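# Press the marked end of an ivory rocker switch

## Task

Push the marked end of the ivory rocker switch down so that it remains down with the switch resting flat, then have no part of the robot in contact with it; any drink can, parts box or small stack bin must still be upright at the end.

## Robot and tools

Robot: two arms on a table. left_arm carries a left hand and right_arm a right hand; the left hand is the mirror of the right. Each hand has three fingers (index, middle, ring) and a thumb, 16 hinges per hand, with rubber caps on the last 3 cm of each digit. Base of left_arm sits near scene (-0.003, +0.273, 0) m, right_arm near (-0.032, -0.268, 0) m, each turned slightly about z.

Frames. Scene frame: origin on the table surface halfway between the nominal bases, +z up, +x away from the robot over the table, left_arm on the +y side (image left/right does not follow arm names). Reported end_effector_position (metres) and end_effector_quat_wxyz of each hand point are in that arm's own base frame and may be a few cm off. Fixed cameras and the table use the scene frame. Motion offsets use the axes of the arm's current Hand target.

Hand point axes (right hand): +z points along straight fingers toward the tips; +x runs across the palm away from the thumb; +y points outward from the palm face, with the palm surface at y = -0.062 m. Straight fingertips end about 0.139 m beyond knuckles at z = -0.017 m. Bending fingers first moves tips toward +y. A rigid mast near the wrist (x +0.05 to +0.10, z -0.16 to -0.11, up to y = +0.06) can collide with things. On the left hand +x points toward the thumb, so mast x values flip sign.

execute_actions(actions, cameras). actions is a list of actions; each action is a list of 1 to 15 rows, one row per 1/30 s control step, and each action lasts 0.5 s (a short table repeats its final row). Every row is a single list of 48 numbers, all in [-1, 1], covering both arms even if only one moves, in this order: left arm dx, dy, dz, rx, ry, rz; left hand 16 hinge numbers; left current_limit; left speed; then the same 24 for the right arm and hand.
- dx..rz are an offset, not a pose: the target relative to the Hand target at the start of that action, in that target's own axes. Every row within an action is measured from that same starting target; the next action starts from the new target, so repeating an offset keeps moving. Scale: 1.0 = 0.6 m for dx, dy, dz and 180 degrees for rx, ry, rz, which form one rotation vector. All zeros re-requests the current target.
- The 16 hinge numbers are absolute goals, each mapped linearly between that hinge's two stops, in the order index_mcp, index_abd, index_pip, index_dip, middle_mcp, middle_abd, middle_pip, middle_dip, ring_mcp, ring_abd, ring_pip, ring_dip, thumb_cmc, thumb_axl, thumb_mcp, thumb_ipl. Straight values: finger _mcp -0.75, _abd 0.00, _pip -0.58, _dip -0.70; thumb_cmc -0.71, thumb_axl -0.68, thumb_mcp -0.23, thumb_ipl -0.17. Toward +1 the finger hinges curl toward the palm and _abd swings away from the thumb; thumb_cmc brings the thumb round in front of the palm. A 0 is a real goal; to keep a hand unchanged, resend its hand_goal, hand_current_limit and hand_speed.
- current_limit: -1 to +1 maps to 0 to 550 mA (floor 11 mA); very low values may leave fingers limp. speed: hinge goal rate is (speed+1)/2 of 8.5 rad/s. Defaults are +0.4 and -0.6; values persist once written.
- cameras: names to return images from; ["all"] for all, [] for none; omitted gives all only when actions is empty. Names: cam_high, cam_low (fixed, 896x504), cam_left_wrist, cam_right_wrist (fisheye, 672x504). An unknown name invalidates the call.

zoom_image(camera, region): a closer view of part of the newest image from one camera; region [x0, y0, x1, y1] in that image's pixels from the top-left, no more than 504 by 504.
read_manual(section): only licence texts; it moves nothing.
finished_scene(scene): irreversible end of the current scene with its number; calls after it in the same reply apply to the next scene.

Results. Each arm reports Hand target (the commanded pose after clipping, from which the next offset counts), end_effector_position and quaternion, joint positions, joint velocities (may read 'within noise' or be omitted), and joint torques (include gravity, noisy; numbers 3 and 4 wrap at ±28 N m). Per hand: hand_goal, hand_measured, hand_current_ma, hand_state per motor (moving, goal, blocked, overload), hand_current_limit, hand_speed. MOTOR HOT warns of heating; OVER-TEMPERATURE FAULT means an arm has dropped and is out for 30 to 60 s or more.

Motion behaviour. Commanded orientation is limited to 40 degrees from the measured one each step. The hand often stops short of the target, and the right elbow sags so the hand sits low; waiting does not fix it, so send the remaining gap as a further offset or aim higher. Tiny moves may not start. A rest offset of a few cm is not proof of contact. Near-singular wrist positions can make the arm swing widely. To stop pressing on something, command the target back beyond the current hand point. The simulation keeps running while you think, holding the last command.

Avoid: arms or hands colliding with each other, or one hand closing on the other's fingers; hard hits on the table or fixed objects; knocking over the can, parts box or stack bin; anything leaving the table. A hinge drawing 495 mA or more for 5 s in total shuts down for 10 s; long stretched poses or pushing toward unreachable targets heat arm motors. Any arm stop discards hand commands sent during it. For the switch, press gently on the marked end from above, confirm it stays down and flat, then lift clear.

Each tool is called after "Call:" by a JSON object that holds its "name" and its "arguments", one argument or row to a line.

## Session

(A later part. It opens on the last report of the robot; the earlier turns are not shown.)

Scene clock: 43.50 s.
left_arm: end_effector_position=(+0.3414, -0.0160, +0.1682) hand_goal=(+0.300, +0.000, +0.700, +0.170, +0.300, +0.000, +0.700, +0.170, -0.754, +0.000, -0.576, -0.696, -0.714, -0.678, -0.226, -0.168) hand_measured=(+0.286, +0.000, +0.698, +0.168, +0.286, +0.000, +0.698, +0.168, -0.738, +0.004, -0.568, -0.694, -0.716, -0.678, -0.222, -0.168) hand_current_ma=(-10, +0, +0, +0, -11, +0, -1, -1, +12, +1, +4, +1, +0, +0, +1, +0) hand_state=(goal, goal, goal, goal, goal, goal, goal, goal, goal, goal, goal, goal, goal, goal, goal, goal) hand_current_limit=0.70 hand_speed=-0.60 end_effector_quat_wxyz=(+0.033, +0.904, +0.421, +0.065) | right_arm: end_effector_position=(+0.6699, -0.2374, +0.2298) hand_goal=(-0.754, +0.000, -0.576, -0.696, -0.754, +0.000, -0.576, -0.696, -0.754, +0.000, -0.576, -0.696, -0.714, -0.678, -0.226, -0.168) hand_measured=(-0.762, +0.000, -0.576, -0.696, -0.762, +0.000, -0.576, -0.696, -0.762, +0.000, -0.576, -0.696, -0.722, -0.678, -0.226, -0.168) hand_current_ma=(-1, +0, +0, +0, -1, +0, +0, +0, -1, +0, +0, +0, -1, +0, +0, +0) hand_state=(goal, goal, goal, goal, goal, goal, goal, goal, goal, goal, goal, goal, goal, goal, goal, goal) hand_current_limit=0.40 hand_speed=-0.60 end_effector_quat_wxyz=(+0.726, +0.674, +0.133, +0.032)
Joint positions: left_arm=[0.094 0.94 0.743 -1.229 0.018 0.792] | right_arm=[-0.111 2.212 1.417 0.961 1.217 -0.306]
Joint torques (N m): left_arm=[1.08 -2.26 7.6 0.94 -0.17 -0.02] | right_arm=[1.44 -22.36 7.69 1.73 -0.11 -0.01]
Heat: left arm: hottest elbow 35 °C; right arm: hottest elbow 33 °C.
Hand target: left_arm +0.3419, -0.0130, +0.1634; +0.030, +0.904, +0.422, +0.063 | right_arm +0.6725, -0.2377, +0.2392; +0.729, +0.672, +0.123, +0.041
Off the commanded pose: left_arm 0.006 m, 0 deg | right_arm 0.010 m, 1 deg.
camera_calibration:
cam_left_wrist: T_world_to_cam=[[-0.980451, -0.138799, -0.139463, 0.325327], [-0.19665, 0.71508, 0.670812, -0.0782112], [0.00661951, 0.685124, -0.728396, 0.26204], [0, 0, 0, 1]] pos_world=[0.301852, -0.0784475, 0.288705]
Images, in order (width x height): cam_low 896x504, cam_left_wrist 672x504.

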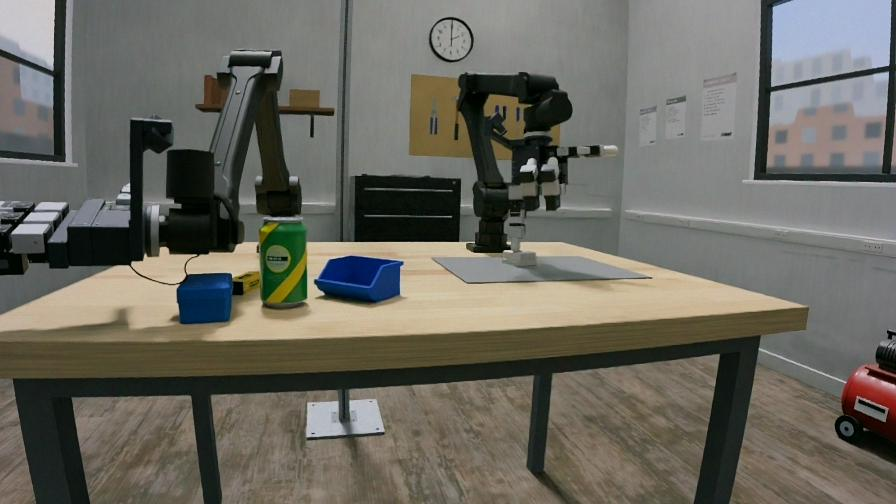

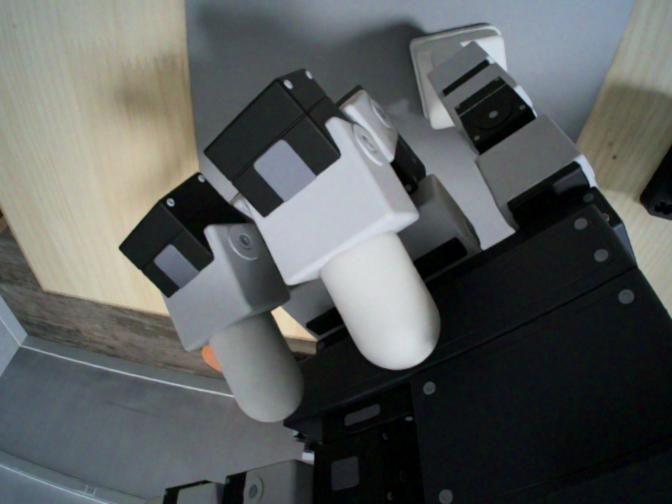

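Call:
{"name": "execute_actions", "arguments": {
  "actions": [
    [[0.0022,0.0027,-0.035,0,0,0,0.3,0,0.7,0.17,0.3,0,0.7,0.17,-0.754,0,-0.576,-0.696,-0.714,-0.678,-0.226,-0.168,0.7,-0.6,0,0,0,0,0,0,-0.754,0,-0.576,-0.696,-0.754,0,-0.576,-0.696,-0.754,0,-0.576,-0.696,-0.714,-0.678,-0.226,-0.168,0.4,-0.6]]
  ],
  "cameras": ["cam_low","cam_left_wrist"]
}}

Call:
{"name": "zoom_image", "arguments": {
  "camera": "cam_left_wrist",
  "region": [380, 0, 540, 120]
}}

Call:
{"name": "zoom_image", "arguments": {
  "camera": "cam_low",
  "region": [490, 220, 550, 275]
}}

Scene clock: 45.30 s.
left_arm: end_effector_position=(+0.3317, -0.0168, +0.1638) hand_goal=(+0.300, +0.000, +0.700, +0.170, +0.300, +0.000, +0.700, +0.170, -0.754, +0.000, -0.576, -0.696, -0.714, -0.678, -0.226, -0.168) hand_measured=(+0.286, +0.000, +0.698, +0.168, +0.286, +0.000, +0.698, +0.168, -0.738, -0.002, -0.566, -0.692, -0.716, -0.678, -0.222, -0.168) hand_current_ma=(-10, +0, +0, +0, -11, +0, -1, -1, +14, +0, +5, +1, +0, +0, +1, +0) hand_state=(goal, goal, goal, goal, goal, goal, goal, goal, goal, goal, goal, goal, goal, goal, goal, goal) hand_current_limit=0.70 hand_speed=-0.60 end_effector_quat_wxyz=(+0.026, +0.905, +0.422, +0.045) | right_arm: end_effector_position=(+0.6699, -0.2374, +0.2298) hand_goal=(-0.754, +0.000, -0.576, -0.696, -0.754, +0.000, -0.576, -0.696, -0.754, +0.000, -0.576, -0.696, -0.714, -0.678, -0.226, -0.168) hand_measured=(-0.762, +0.000, -0.576, -0.696, -0.762, +0.000, -0.576, -0.696, -0.762, +0.000, -0.576, -0.696, -0.722, -0.678, -0.226, -0.168) hand_current_ma=(-1, +0, +0, +0, -1, +0, +0, +0, -1, +0, +0, +0, -1, +0, +0, +0) hand_state=(goal, goal, goal, goal, goal, goal, goal, goal, goal, goal, goal, goal, goal, goal, goal, goal) hand_current_limit=0.40 hand_speed=-0.60 end_effector_quat_wxyz=(+0.726, +0.674, +0.133, +0.032)
Joint positions: left_arm=[0.095 0.94 0.743 -1.271 0.018 0.792] | right_arm=[-0.111 2.212 1.417 0.961 1.217 -0.306]
Joint torques (N m): left_arm=[1.08 -3.66 10.8 0.08 -0.19 -0.01] | right_arm=[1.44 -22.36 7.68 1.74 -0.11 -0.01]
Heat: left arm: hottest elbow 35 °C; right arm: hottest elbow 33 °C.
Hand target: left_arm +0.3409, -0.0130, +0.1845; +0.030, +0.904, +0.422, +0.063 | right_arm +0.6725, -0.2377, +0.2392; +0.729, +0.672, +0.123, +0.041
Off the commanded pose: left_arm 0.023 m, 2 deg | right_arm 0.010 m, 1 deg.
camera_calibration:
cam_left_wrist: T_world_to_cam=[[-0.985312, -0.139688, -0.0982182, 0.309949], [-0.169082, 0.717603, 0.675616, -0.0865313], [-0.0238937, 0.6823, -0.730682, 0.269871], [0, 0, 0, 1]] pos_world=[0.297214, -0.0787416, 0.286094]
Images, in order (width x height): cam_low 896x504, cam_left_wrist 672x504.

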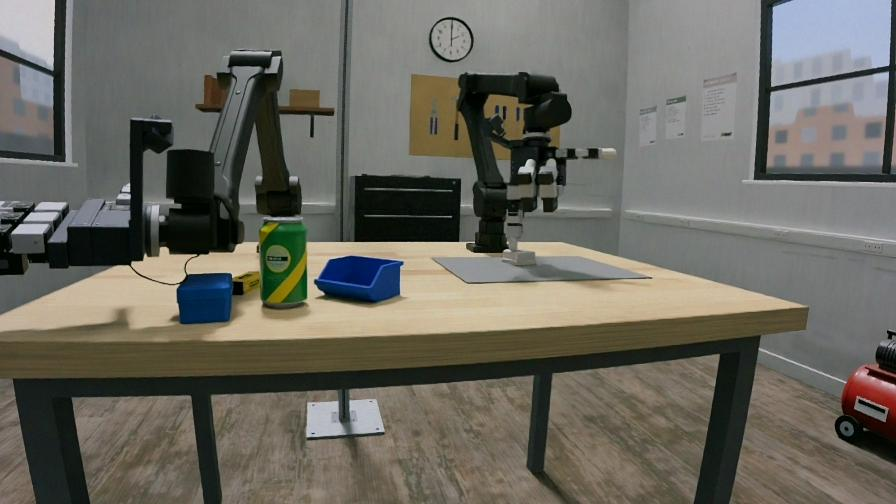

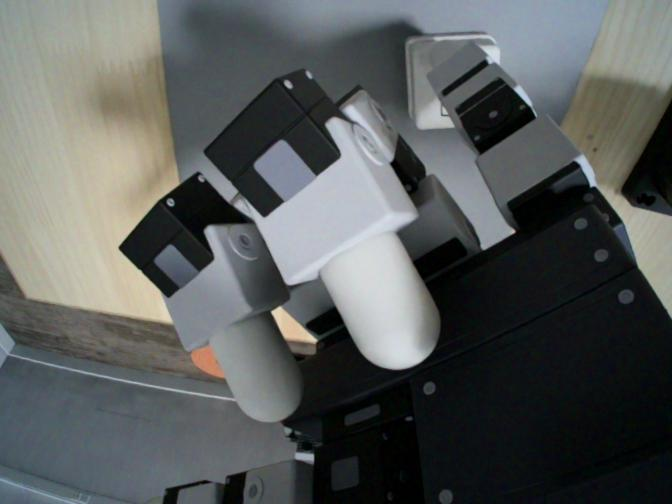

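Scaled by 3.150 from the camera's 672x504 image, which has a finer 960x720 frame.

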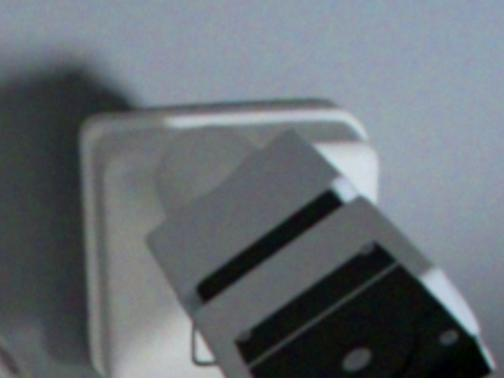

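Scaled by 8.400 from the camera's 896x504 image, which has a finer 1280x720 frame.

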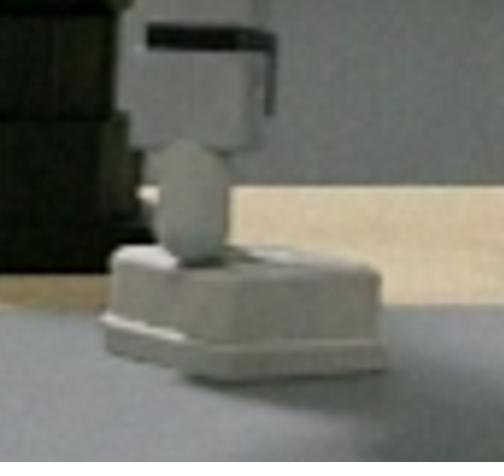

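Call:
{"name": "execute_actions", "arguments": {
  "actions": [
    [[0,0,-0.015,0,0,0,0.3,0,0.7,0.17,0.3,0,0.7,0.17,-0.754,0,-0.576,-0.696,-0.714,-0.678,-0.226,-0.168,0.7,-0.6,0,0,0,0,0,0,-0.754,0,-0.576,-0.696,-0.754,0,-0.576,-0.696,-0.754,0,-0.576,-0.696,-0.714,-0.678,-0.226,-0.168,0.4,-0.6]]
  ],
  "cameras": ["cam_low","cam_left_wrist"]
}}

Call:
{"name": "zoom_image", "arguments": {
  "camera": "cam_left_wrist",
  "region": [380, 0, 540, 120]
}}

Call:
{"name": "zoom_image", "arguments": {
  "camera": "cam_low",
  "region": [490, 220, 550, 275]
}}

Scene clock: 47.07 s.
left_arm: end_effector_position=(+0.3266, -0.0173, +0.1651) hand_goal=(+0.300, +0.000, +0.700, +0.170, +0.300, +0.000, +0.700, +0.170, -0.754, +0.000, -0.576, -0.696, -0.714, -0.678, -0.226, -0.168) hand_measured=(+0.286, +0.000, +0.698, +0.168, +0.286, +0.000, +0.698, +0.168, -0.746, -0.002, -0.570, -0.692, -0.716, -0.678, -0.222, -0.168) hand_current_ma=(-10, +0, +0, +0, -11, +0, -1, -1, +3, +0, +2, +1, +0, +0, +1, +0) hand_state=(goal, goal, goal, goal, goal, goal, goal, goal, goal, goal, goal, goal, goal, goal, goal, goal) hand_current_limit=0.70 hand_speed=-0.60 end_effector_quat_wxyz=(+0.022, +0.905, +0.422, +0.036) | right_arm: end_effector_position=(+0.6699, -0.2374, +0.2298) hand_goal=(-0.754, +0.000, -0.576, -0.696, -0.754, +0.000, -0.576, -0.696, -0.754, +0.000, -0.576, -0.696, -0.714, -0.678, -0.226, -0.168) hand_measured=(-0.762, +0.000, -0.576, -0.696, -0.762, +0.000, -0.576, -0.696, -0.762, +0.000, -0.576, -0.696, -0.722, -0.678, -0.226, -0.168) hand_current_ma=(-1, +0, +0, +0, -1, +0, +0, +0, -1, +0, +0, +0, -1, +0, +0, +0) hand_state=(goal, goal, goal, goal, goal, goal, goal, goal, goal, goal, goal, goal, goal, goal, goal, goal) hand_current_limit=0.40 hand_speed=-0.60 end_effector_quat_wxyz=(+0.726, +0.674, +0.133, +0.032)
Joint positions: left_arm=[0.095 0.937 0.75 -1.301 0.018 0.792] | right_arm=[-0.111 2.212 1.417 0.961 1.217 -0.306]
Joint torques (N m): left_arm=[1.14 -4.07 11.56 0.16 -0.2 -0.01] | right_arm=[1.44 -22.36 7.69 1.73 -0.11 -0.01]
Heat: left arm: hottest elbow 35 °C; right arm: hottest elbow 33 °C.
Hand target: left_arm +0.3397, -0.0130, +0.1935; +0.030, +0.904, +0.422, +0.063 | right_arm +0.6725, -0.2377, +0.2392; +0.729, +0.672, +0.123, +0.041
Off the commanded pose: left_arm 0.031 m, 3 deg | right_arm 0.010 m, 1 deg.
camera_calibration:
cam_left_wrist: T_world_to_cam=[[-0.98705, -0.139901, -0.0784852, 0.30229], [-0.15576, 0.718898, 0.67744, -0.0925311], [-0.0383514, 0.680892, -0.731379, 0.275888], [0, 0, 0, 1]] pos_world=[0.294544, -0.0790387, 0.288188]
Images, in order (width x height): cam_low 896x504, cam_left_wrist 672x504.

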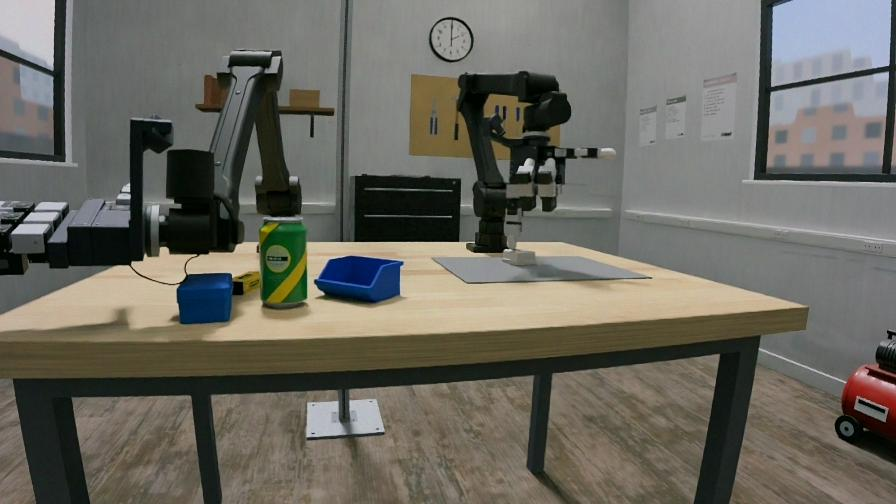

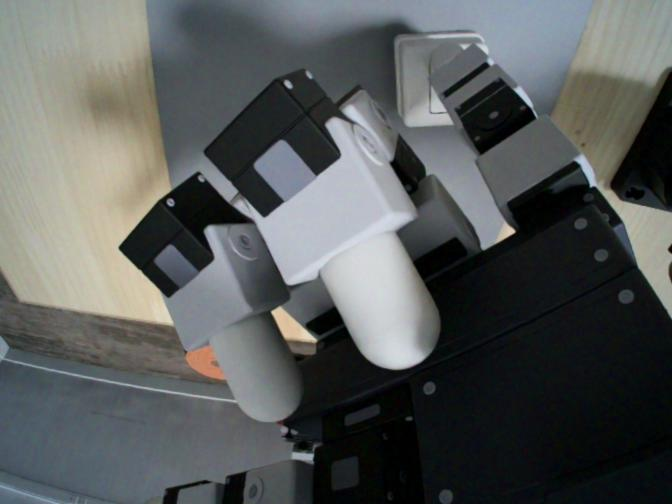

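Scaled by 3.150 from the camera's 672x504 image, which has a finer 960x720 frame.

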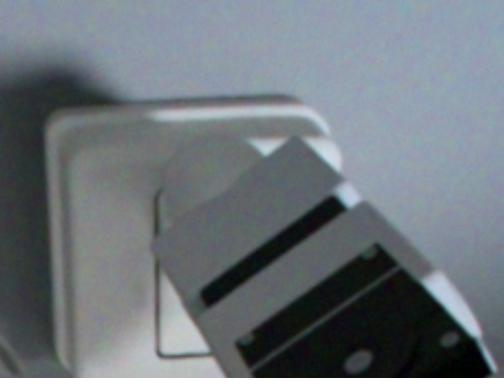

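Scaled by 8.400 from the camera's 896x504 image, which has a finer 1280x720 frame.

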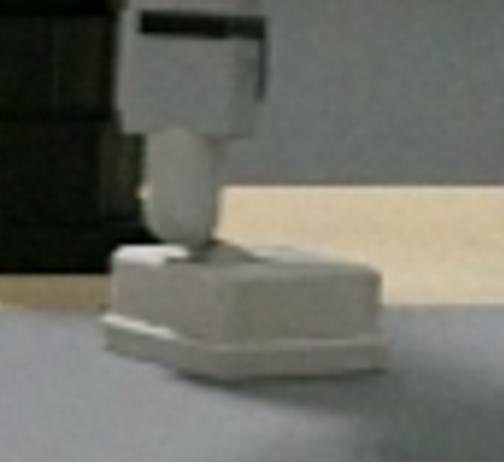

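Call:
{"name": "execute_actions", "arguments": {
  "actions": [
    [[0.004,0.005,-0.042,0,0,0,0.3,0,0.7,0.17,0.3,0,0.7,0.17,-0.754,0,-0.576,-0.696,-0.714,-0.678,-0.226,-0.168,0.7,-0.6,0,0,0,0,0,0,-0.754,0,-0.576,-0.696,-0.754,0,-0.576,-0.696,-0.754,0,-0.576,-0.696,-0.714,-0.678,-0.226,-0.168,0.4,-0.6]]
  ],
  "cameras": ["cam_low","cam_high","cam_left_wrist"]
}}

Call:
{"name": "zoom_image", "arguments": {
  "camera": "cam_left_wrist",
  "region": [380, 0, 540, 120]
}}

Call:
{"name": "zoom_image", "arguments": {
  "camera": "cam_low",
  "region": [490, 220, 550, 275]
}}

Call:
{"name": "zoom_image", "arguments": {
  "camera": "cam_high",
  "region": [260, 110, 320, 170]
}}

Scene clock: 49.40 s.
left_arm: end_effector_position=(+0.3292, -0.0170, +0.1937) hand_goal=(+0.300, +0.000, +0.700, +0.170, +0.300, +0.000, +0.700, +0.170, -0.754, +0.000, -0.576, -0.696, -0.714, -0.678, -0.226, -0.168) hand_measured=(+0.286, +0.000, +0.698, +0.168, +0.286, +0.000, +0.698, +0.168, -0.750, -0.002, -0.574, -0.694, -0.716, -0.678, -0.222, -0.168) hand_current_ma=(-10, +0, +0, +0, -11, +0, -1, -1, +1, +0, +1, +1, +0, +0, +1, +0) hand_state=(goal, goal, goal, goal, goal, goal, goal, goal, goal, goal, goal, goal, goal, goal, goal, goal) hand_current_limit=0.70 hand_speed=-0.60 end_effector_quat_wxyz=(+0.024, +0.905, +0.422, +0.040) | right_arm: end_effector_position=(+0.6699, -0.2374, +0.2298) hand_goal=(-0.754, +0.000, -0.576, -0.696, -0.754, +0.000, -0.576, -0.696, -0.754, +0.000, -0.576, -0.696, -0.714, -0.678, -0.226, -0.168) hand_measured=(-0.762, +0.000, -0.576, -0.696, -0.762, +0.000, -0.576, -0.696, -0.762, +0.000, -0.576, -0.696, -0.722, -0.678, -0.226, -0.168) hand_current_ma=(-1, +0, +0, +0, -1, +0, +0, +0, -1, +0, +0, +0, -1, +0, +0, +0) hand_state=(goal, goal, goal, goal, goal, goal, goal, goal, goal, goal, goal, goal, goal, goal, goal, goal) hand_current_limit=0.40 hand_speed=-0.60 end_effector_quat_wxyz=(+0.726, +0.674, +0.133, +0.032)
Joint positions: left_arm=[0.095 0.926 0.817 -1.37 0.018 0.792] | right_arm=[-0.111 2.212 1.417 0.961 1.217 -0.306]
Joint torques (N m): left_arm=[1.03 -3.55 11.49 0.12 -0.19 -0.02] | right_arm=[1.44 -22.36 7.68 1.73 -0.11 -0.01]
Heat: left arm: hottest elbow 35 °C; right arm: hottest elbow 33 °C.
Hand target: left_arm +0.3401, -0.0130, +0.2190; +0.030, +0.904, +0.422, +0.064 | right_arm +0.6725, -0.2377, +0.2392; +0.729, +0.672, +0.123, +0.041
Off the commanded pose: left_arm 0.028 m, 3 deg | right_arm 0.010 m, 1 deg.
camera_calibration:
cam_left_wrist: T_world_to_cam=[[-0.986328, -0.139827, -0.087211, 0.308552], [-0.161664, 0.71832, 0.67667, -0.109602], [-0.0319712, 0.681517, -0.731104, 0.29451], [0, 0, 0, 1]] pos_world=[0.296031, -0.07884, 0.316391]
Images, in order (width x height): cam_high 896x504, cam_low 896x504, cam_left_wrist 672x504.

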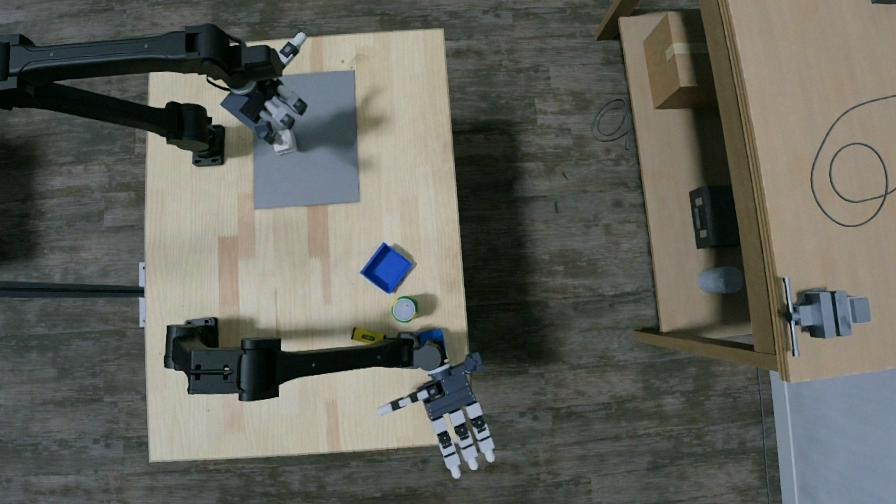

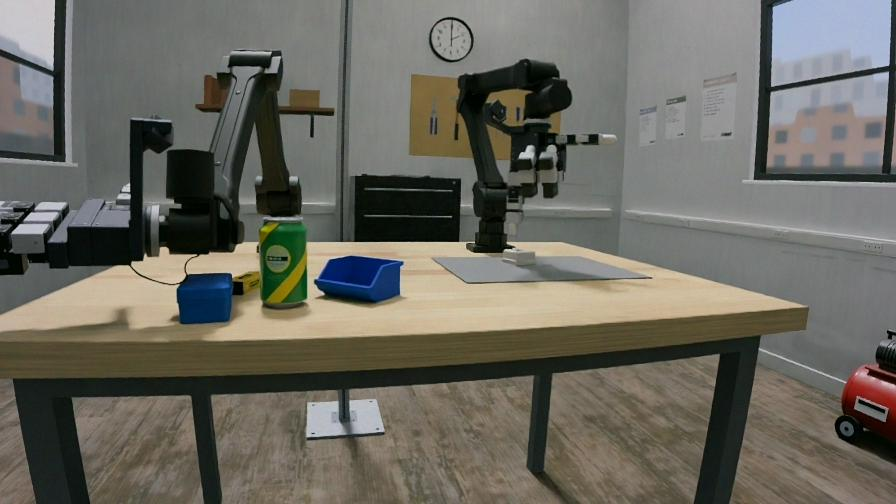

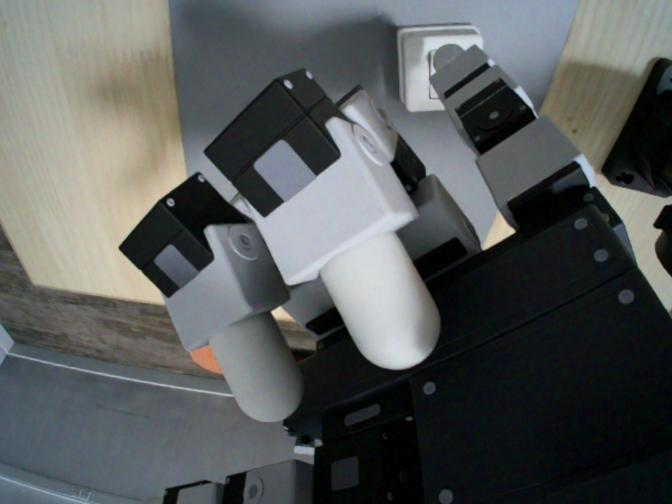

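Scaled by 3.150 from the camera's 672x504 image, which has a finer 960x720 frame.

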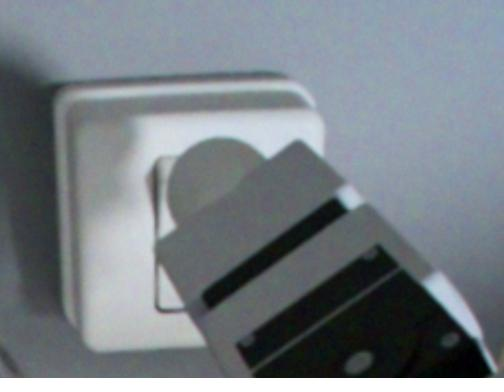

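Scaled by 8.400 from the camera's 896x504 image, which has a finer 1280x720 frame.

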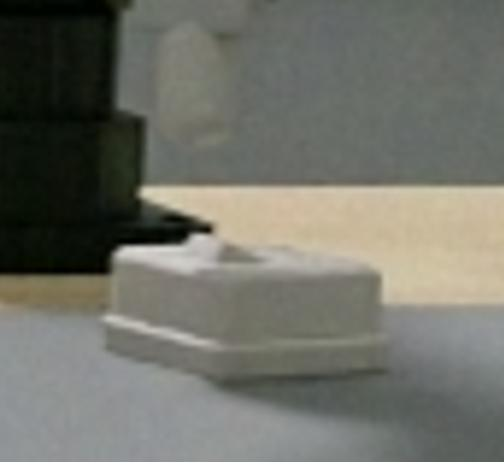

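Scaled by 8.400 from the camera's 896x504 image, which has a finer 1280x720 frame.

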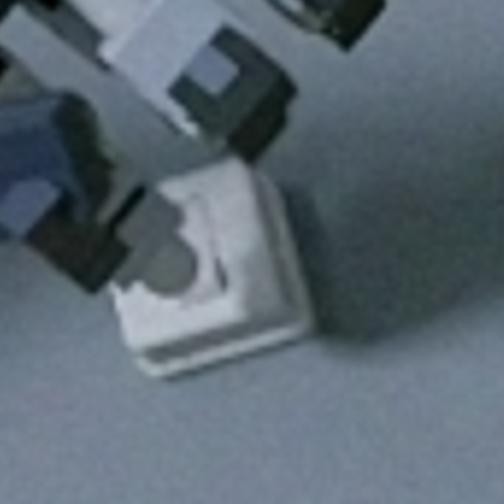

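Call:
{"name": "execute_actions", "arguments": {
  "actions": [
    [[-0.0133,-0.0283,0.0462,0,0,0,0.3,0,0.7,0.17,0.3,0,0.7,0.17,-0.754,0,-0.576,-0.696,-0.714,-0.678,-0.226,-0.168,0.7,-0.6,0,0,0,0,0,0,-0.754,0,-0.576,-0.696,-0.754,0,-0.576,-0.696,-0.754,0,-0.576,-0.696,-0.714,-0.678,-0.226,-0.168,0.4,-0.6]]
  ],
  "cameras": ["cam_low","cam_high","cam_left_wrist"]
}}

Call:
{"name": "zoom_image", "arguments": {
  "camera": "cam_left_wrist",
  "region": [380, 0, 540, 120]
}}

Call:
{"name": "zoom_image", "arguments": {
  "camera": "cam_low",
  "region": [490, 220, 550, 275]
}}

Call:
{"name": "zoom_image", "arguments": {
  "camera": "cam_high",
  "region": [260, 110, 320, 170]
}}

Scene clock: 55.80 s.
left_arm: end_effector_position=(+0.3237, -0.0107, +0.1829) hand_goal=(+0.300, +0.000, +0.700, +0.170, +0.300, +0.000, +0.700, +0.170, -0.754, +0.000, -0.576, -0.696, -0.714, -0.678, -0.226, -0.168) hand_measured=(+0.286, +0.000, +0.698, +0.168, +0.286, +0.000, +0.698, +0.168, -0.752, -0.002, -0.574, -0.694, -0.716, -0.678, -0.222, -0.168) hand_current_ma=(-10, +0, +0, +0, -11, +0, -1, -1, +1, +0, +1, +1, +0, +0, +1, +0) hand_state=(goal, goal, goal, goal, goal, goal, goal, goal, goal, goal, goal, goal, goal, goal, goal, goal) hand_current_limit=0.70 hand_speed=-0.60 end_effector_quat_wxyz=(+0.026, +0.905, +0.422, +0.050) | right_arm: end_effector_position=(+0.6699, -0.2374, +0.2298) hand_goal=(-0.754, +0.000, -0.576, -0.696, -0.754, +0.000, -0.576, -0.696, -0.754, +0.000, -0.576, -0.696, -0.714, -0.678, -0.226, -0.168) hand_measured=(-0.762, +0.000, -0.576, -0.696, -0.762, +0.000, -0.576, -0.696, -0.762, +0.000, -0.576, -0.696, -0.722, -0.678, -0.226, -0.168) hand_current_ma=(-1, +0, +0, +0, -1, +0, +0, +0, -1, +0, +0, +0, -1, +0, +0, +0) hand_state=(goal, goal, goal, goal, goal, goal, goal, goal, goal, goal, goal, goal, goal, goal, goal, goal) hand_current_limit=0.40 hand_speed=-0.60 end_effector_quat_wxyz=(+0.726, +0.674, +0.133, +0.032)
Joint positions: left_arm=[0.122 0.9 0.769 -1.328 0.018 0.818] | right_arm=[-0.111 2.212 1.417 0.961 1.217 -0.306]
Joint torques (N m): left_arm=[1.08 -3.6 8.21 0.92 -0.01 0] | right_arm=[1.44 -22.36 7.68 1.73 -0.11 -0.01]
Heat: left arm: hottest elbow 35 °C; right arm: hottest elbow 33 °C.
Hand target: left_arm +0.3260, -0.0082, +0.1891; +0.030, +0.904, +0.422, +0.064 | right_arm +0.6725, -0.2377, +0.2392; +0.729, +0.672, +0.123, +0.041
Off the commanded pose: left_arm 0.007 m, 2 deg | right_arm 0.010 m, 1 deg.
camera_calibration:
cam_left_wrist: T_world_to_cam=[[-0.984141, -0.140528, -0.108254, 0.306225], [-0.176502, 0.714787, 0.676703, -0.102989], [-0.0177166, 0.685078, -0.728255, 0.277042], [0, 0, 0, 1]] pos_world=[0.288099, -0.0731471, 0.3046]
Images, in order (width x height): cam_high 896x504, cam_low 896x504, cam_left_wrist 672x504.

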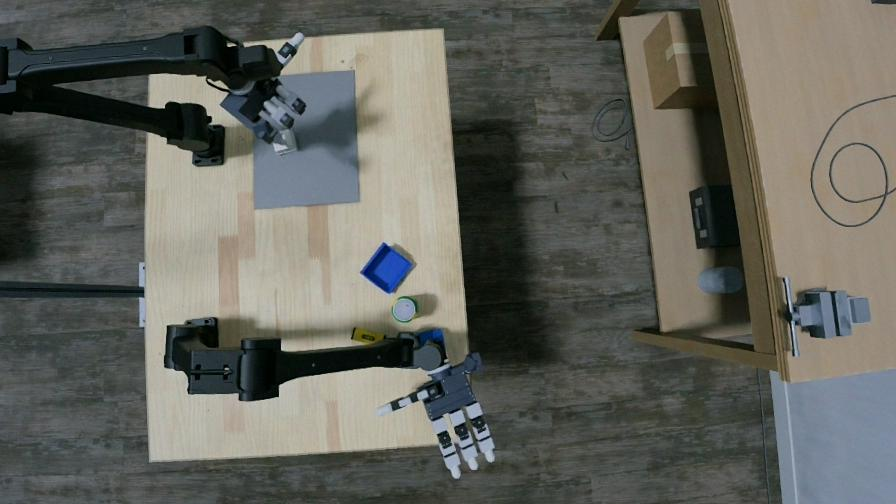

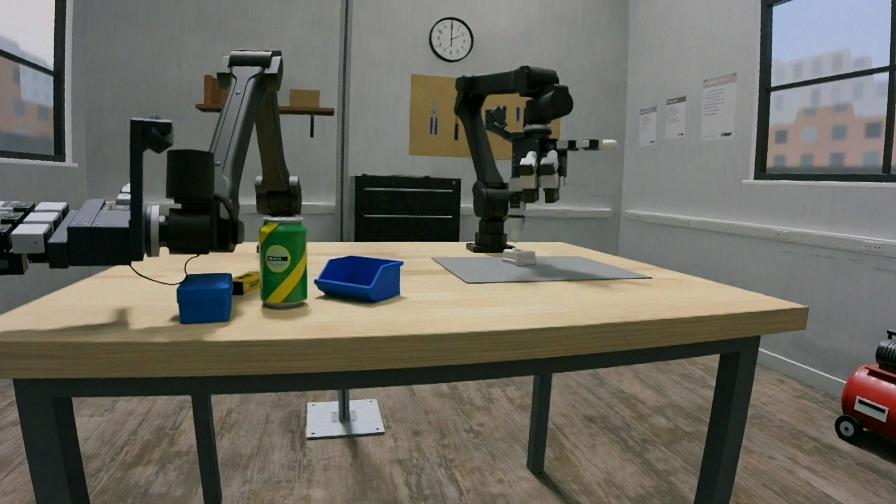

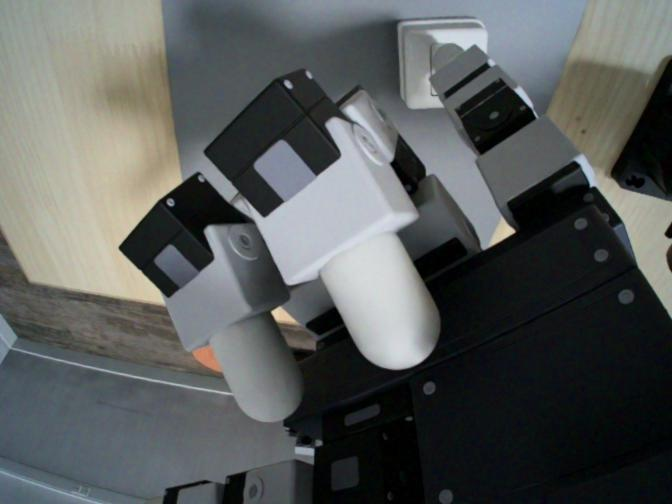

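Scaled by 3.150 from the camera's 672x504 image, which has a finer 960x720 frame.

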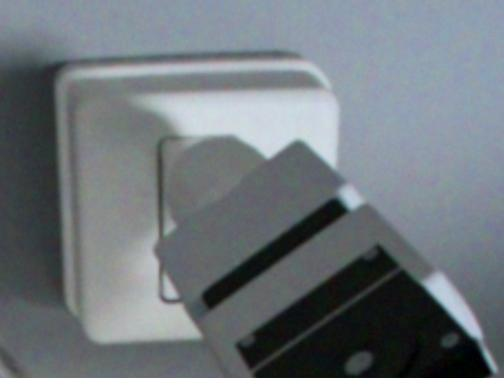

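Scaled by 8.400 from the camera's 896x504 image, which has a finer 1280x720 frame.

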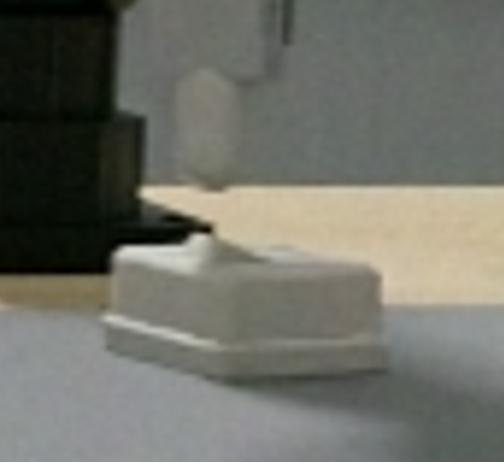

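Scaled by 8.400 from the camera's 896x504 image, which has a finer 1280x720 frame.

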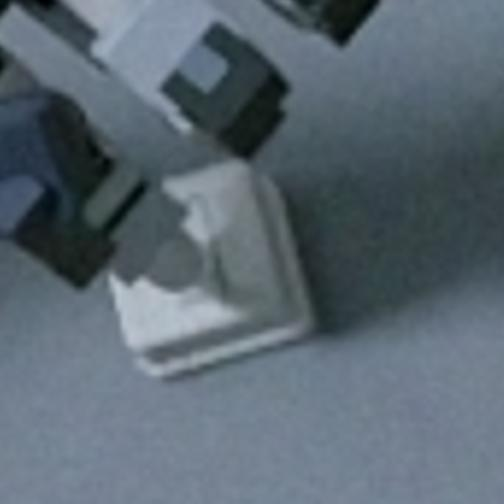

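Call:
{"name": "execute_actions", "arguments": {
  "actions": [
    [[0.0055,-0.0012,0.0172,0,0,0,0.3,0,0.7,0.17,0.3,0,0.7,0.17,-0.754,0,-0.576,-0.696,-0.714,-0.678,-0.226,-0.168,0.7,-0.6,0,0,0,0,0,0,-0.754,0,-0.576,-0.696,-0.754,0,-0.576,-0.696,-0.754,0,-0.576,-0.696,-0.714,-0.678,-0.226,-0.168,0.4,-0.6]]
  ],
  "cameras": ["cam_low","cam_left_wrist"]
}}

Call:
{"name": "zoom_image", "arguments": {
  "camera": "cam_left_wrist",
  "region": [380, 0, 540, 120]
}}

Call:
{"name": "zoom_image", "arguments": {
  "camera": "cam_low",
  "region": [490, 220, 550, 275]
}}

Scene clock: 59.80 s.
left_arm: end_effector_position=(+0.3259, -0.0076, +0.1775) hand_goal=(+0.300, +0.000, +0.700, +0.170, +0.300, +0.000, +0.700, +0.170, -0.754, +0.000, -0.576, -0.696, -0.714, -0.678, -0.226, -0.168) hand_measured=(+0.286, +0.000, +0.698, +0.168, +0.286, +0.000, +0.698, +0.168, -0.752, -0.002, -0.574, -0.694, -0.716, -0.678, -0.222, -0.168) hand_current_ma=(-10, +0, +0, +0, -11, +0, -1, -1, +1, +0, +1, +1, +0, +0, +1, +0) hand_state=(goal, goal, goal, goal, goal, goal, goal, goal, goal, goal, goal, goal, goal, goal, goal, goal) hand_current_limit=0.70 hand_speed=-0.60 end_effector_quat_wxyz=(+0.028, +0.904, +0.422, +0.058) | right_arm: end_effector_position=(+0.6699, -0.2374, +0.2298) hand_goal=(-0.754, +0.000, -0.576, -0.696, -0.754, +0.000, -0.576, -0.696, -0.754, +0.000, -0.576, -0.696, -0.714, -0.678, -0.226, -0.168) hand_measured=(-0.762, +0.000, -0.576, -0.696, -0.762, +0.000, -0.576, -0.696, -0.762, +0.000, -0.576, -0.696, -0.722, -0.678, -0.226, -0.168) hand_current_ma=(-1, +0, +0, +0, -1, +0, +0, +0, -1, +0, +0, +0, -1, +0, +0, +0) hand_state=(goal, goal, goal, goal, goal, goal, goal, goal, goal, goal, goal, goal, goal, goal, goal, goal) hand_current_limit=0.40 hand_speed=-0.60 end_effector_quat_wxyz=(+0.726, +0.674, +0.133, +0.032)
Joint positions: left_arm=[0.134 0.9 0.751 -1.295 0.018 0.83] | right_arm=[-0.111 2.212 1.417 0.961 1.217 -0.306]
Joint torques (N m): left_arm=[1.03 -2.14 8.16 0.95 0.07 0.02] | right_arm=[1.49 -22.36 7.69 1.73 -0.11 -0.01]
Heat: left arm: hottest elbow 35 °C; right arm: hottest elbow 33 °C.
Hand target: left_arm +0.3289, -0.0054, +0.1789; +0.030, +0.904, +0.422, +0.063 | right_arm +0.6725, -0.2377, +0.2392; +0.729, +0.672, +0.123, +0.041
Off the commanded pose: left_arm 0.004 m, 1 deg | right_arm 0.010 m, 1 deg.
camera_calibration:
cam_left_wrist: T_world_to_cam=[[-0.982463, -0.139874, -0.123295, 0.310355], [-0.186336, 0.712596, 0.676377, -0.0978769], [-0.0067481, 0.687489, -0.726163, 0.267073], [0, 0, 0, 1]] pos_world=[0.288477, -0.0704521, 0.298405]
Images, in order (width x height): cam_low 896x504, cam_left_wrist 672x504.

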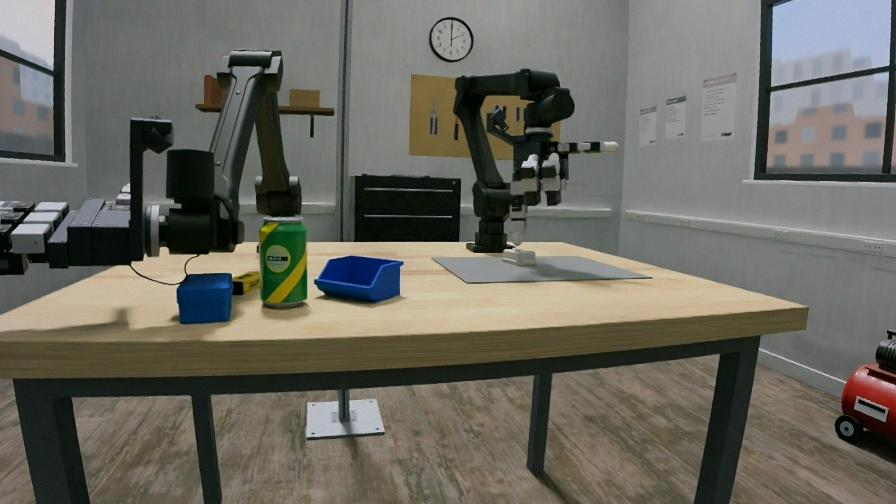

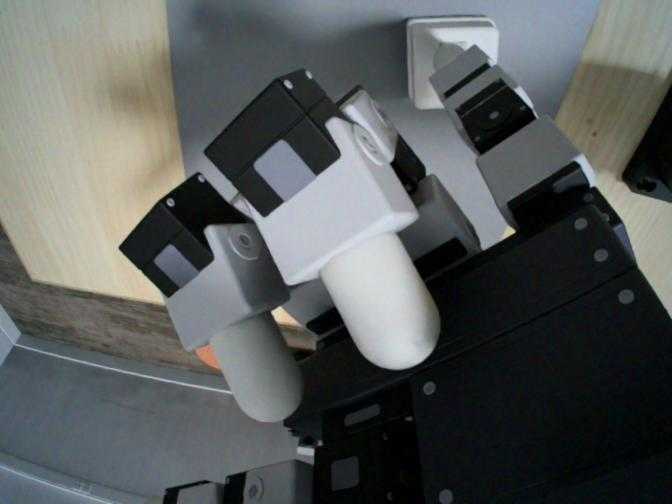

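Scaled by 3.150 from the camera's 672x504 image, which has a finer 960x720 frame.

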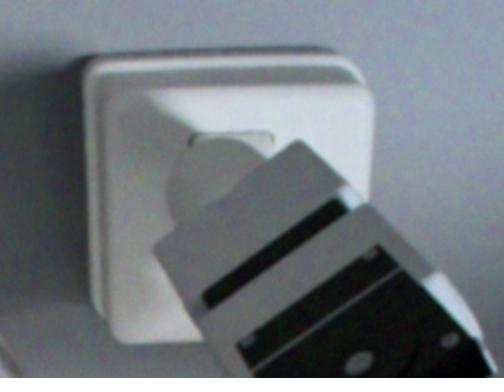

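Scaled by 8.400 from the camera's 896x504 image, which has a finer 1280x720 frame.

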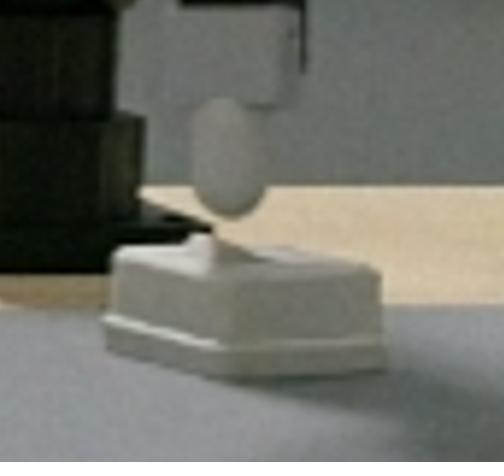

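Call:
{"name": "execute_actions", "arguments": {
  "actions": [
    [[-0.005,-0.0033,0.016,0,0,0,0.3,0,0.7,0.17,0.3,0,0.7,0.17,-0.754,0,-0.576,-0.696,-0.714,-0.678,-0.226,-0.168,0.7,-0.6,0,0,0,0,0,0,-0.754,0,-0.576,-0.696,-0.754,0,-0.576,-0.696,-0.754,0,-0.576,-0.696,-0.714,-0.678,-0.226,-0.168,0.4,-0.6]],
    [[-0.0012,-0.0014,0.0132,0,0,0,0.3,0,0.7,0.17,0.3,0,0.7,0.17,-0.754,0,-0.576,-0.696,-0.714,-0.678,-0.226,-0.168,0.7,-0.6,0,0,0,0,0,0,-0.754,0,-0.576,-0.696,-0.754,0,-0.576,-0.696,-0.754,0,-0.576,-0.696,-0.714,-0.678,-0.226,-0.168,0.4,-0.6]]
  ],
  "cameras": ["cam_low","cam_left_wrist"]
}}

Call:
{"name": "zoom_image", "arguments": {
  "camera": "cam_left_wrist",
  "region": [380, 0, 540, 120]
}}

Call:
{"name": "zoom_image", "arguments": {
  "camera": "cam_low",
  "region": [490, 220, 550, 275]
}}

Scene clock: 63.07 s.
left_arm: end_effector_position=(+0.3276, -0.0075, +0.1671) hand_goal=(+0.300, +0.000, +0.700, +0.170, +0.300, +0.000, +0.700, +0.170, -0.754, +0.000, -0.576, -0.696, -0.714, -0.678, -0.226, -0.168) hand_measured=(+0.286, +0.000, +0.698, +0.168, +0.286, +0.000, +0.698, +0.168, -0.752, -0.014, -0.574, -0.694, -0.716, -0.678, -0.222, -0.168) hand_current_ma=(-10, +0, +0, +0, -11, +0, -1, -1, +1, -7, +0, +0, +0, +0, +2, +0) hand_state=(goal, goal, goal, goal, goal, goal, goal, goal, goal, goal, goal, goal, goal, goal, goal, goal) hand_current_limit=0.70 hand_speed=-0.60 end_effector_quat_wxyz=(+0.030, +0.904, +0.422, +0.066) | right_arm: end_effector_position=(+0.6699, -0.2374, +0.2298) hand_goal=(-0.754, +0.000, -0.576, -0.696, -0.754, +0.000, -0.576, -0.696, -0.754, +0.000, -0.576, -0.696, -0.714, -0.678, -0.226, -0.168) hand_measured=(-0.762, +0.000, -0.576, -0.696, -0.762, +0.000, -0.576, -0.696, -0.762, +0.000, -0.576, -0.696, -0.722, -0.678, -0.226, -0.168) hand_current_ma=(-1, +0, +0, +0, -1, +0, +0, +0, -1, +0, +0, +0, -1, +0, +0, +0) hand_state=(goal, goal, goal, goal, goal, goal, goal, goal, goal, goal, goal, goal, goal, goal, goal, goal) hand_current_limit=0.40 hand_speed=-0.60 end_effector_quat_wxyz=(+0.726, +0.674, +0.133, +0.032)
Joint positions: left_arm=[0.134 0.899 0.718 -1.246 0.018 0.831] | right_arm=[-0.111 2.212 1.417 0.961 1.217 -0.306]
Joint torques (N m): left_arm=[0.79 -2.02 7.21 0.99 0.05 -0.03] | right_arm=[1.49 -22.42 7.68 1.73 -0.11 -0.01]
Heat: left arm: hottest elbow 36 °C; right arm: hottest elbow 33 °C.
Hand target: left_arm +0.3269, -0.0064, +0.1611; +0.030, +0.904, +0.422, +0.064 | right_arm +0.6725, -0.2377, +0.2392; +0.729, +0.672, +0.123, +0.041
Off the commanded pose: left_arm 0.006 m, 0 deg | right_arm 0.010 m, 1 deg.
camera_calibration:
cam_left_wrist: T_world_to_cam=[[-0.980336, -0.139193, -0.139883, 0.312855], [-0.197257, 0.711384, 0.674554, -0.0867741], [0.00561727, 0.688882, -0.724852, 0.255242], [0, 0, 0, 1]] pos_world=[0.288152, -0.0705551, 0.287309]
Images, in order (width x height): cam_low 896x504, cam_left_wrist 672x504.

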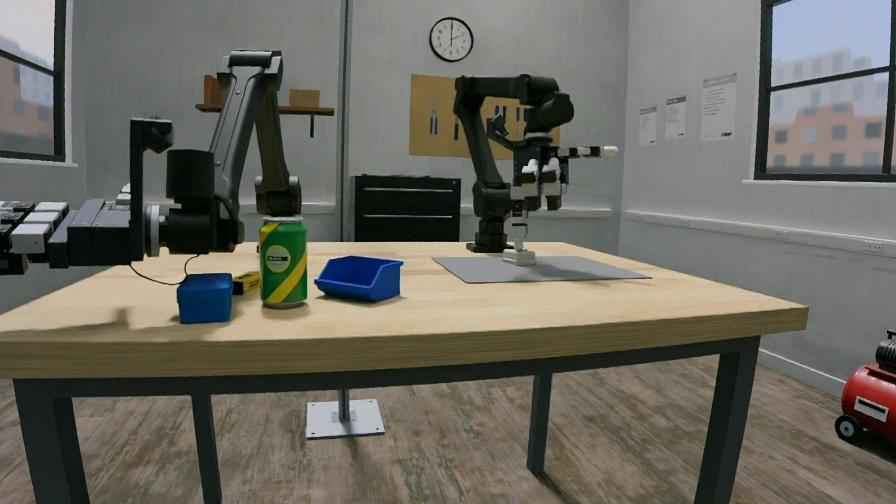

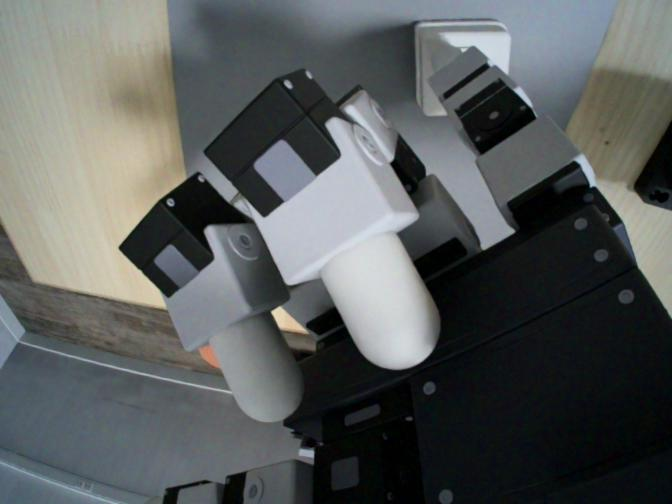

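Scaled by 3.150 from the camera's 672x504 image, which has a finer 960x720 frame.

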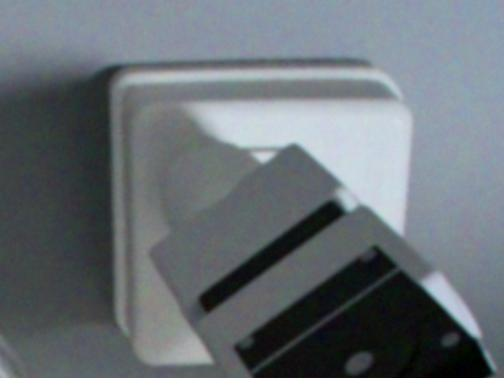

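Scaled by 8.400 from the camera's 896x504 image, which has a finer 1280x720 frame.

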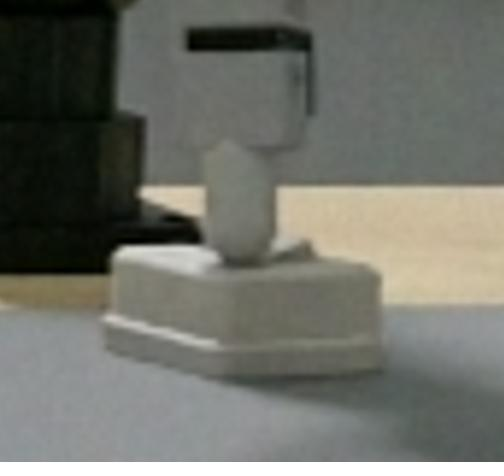

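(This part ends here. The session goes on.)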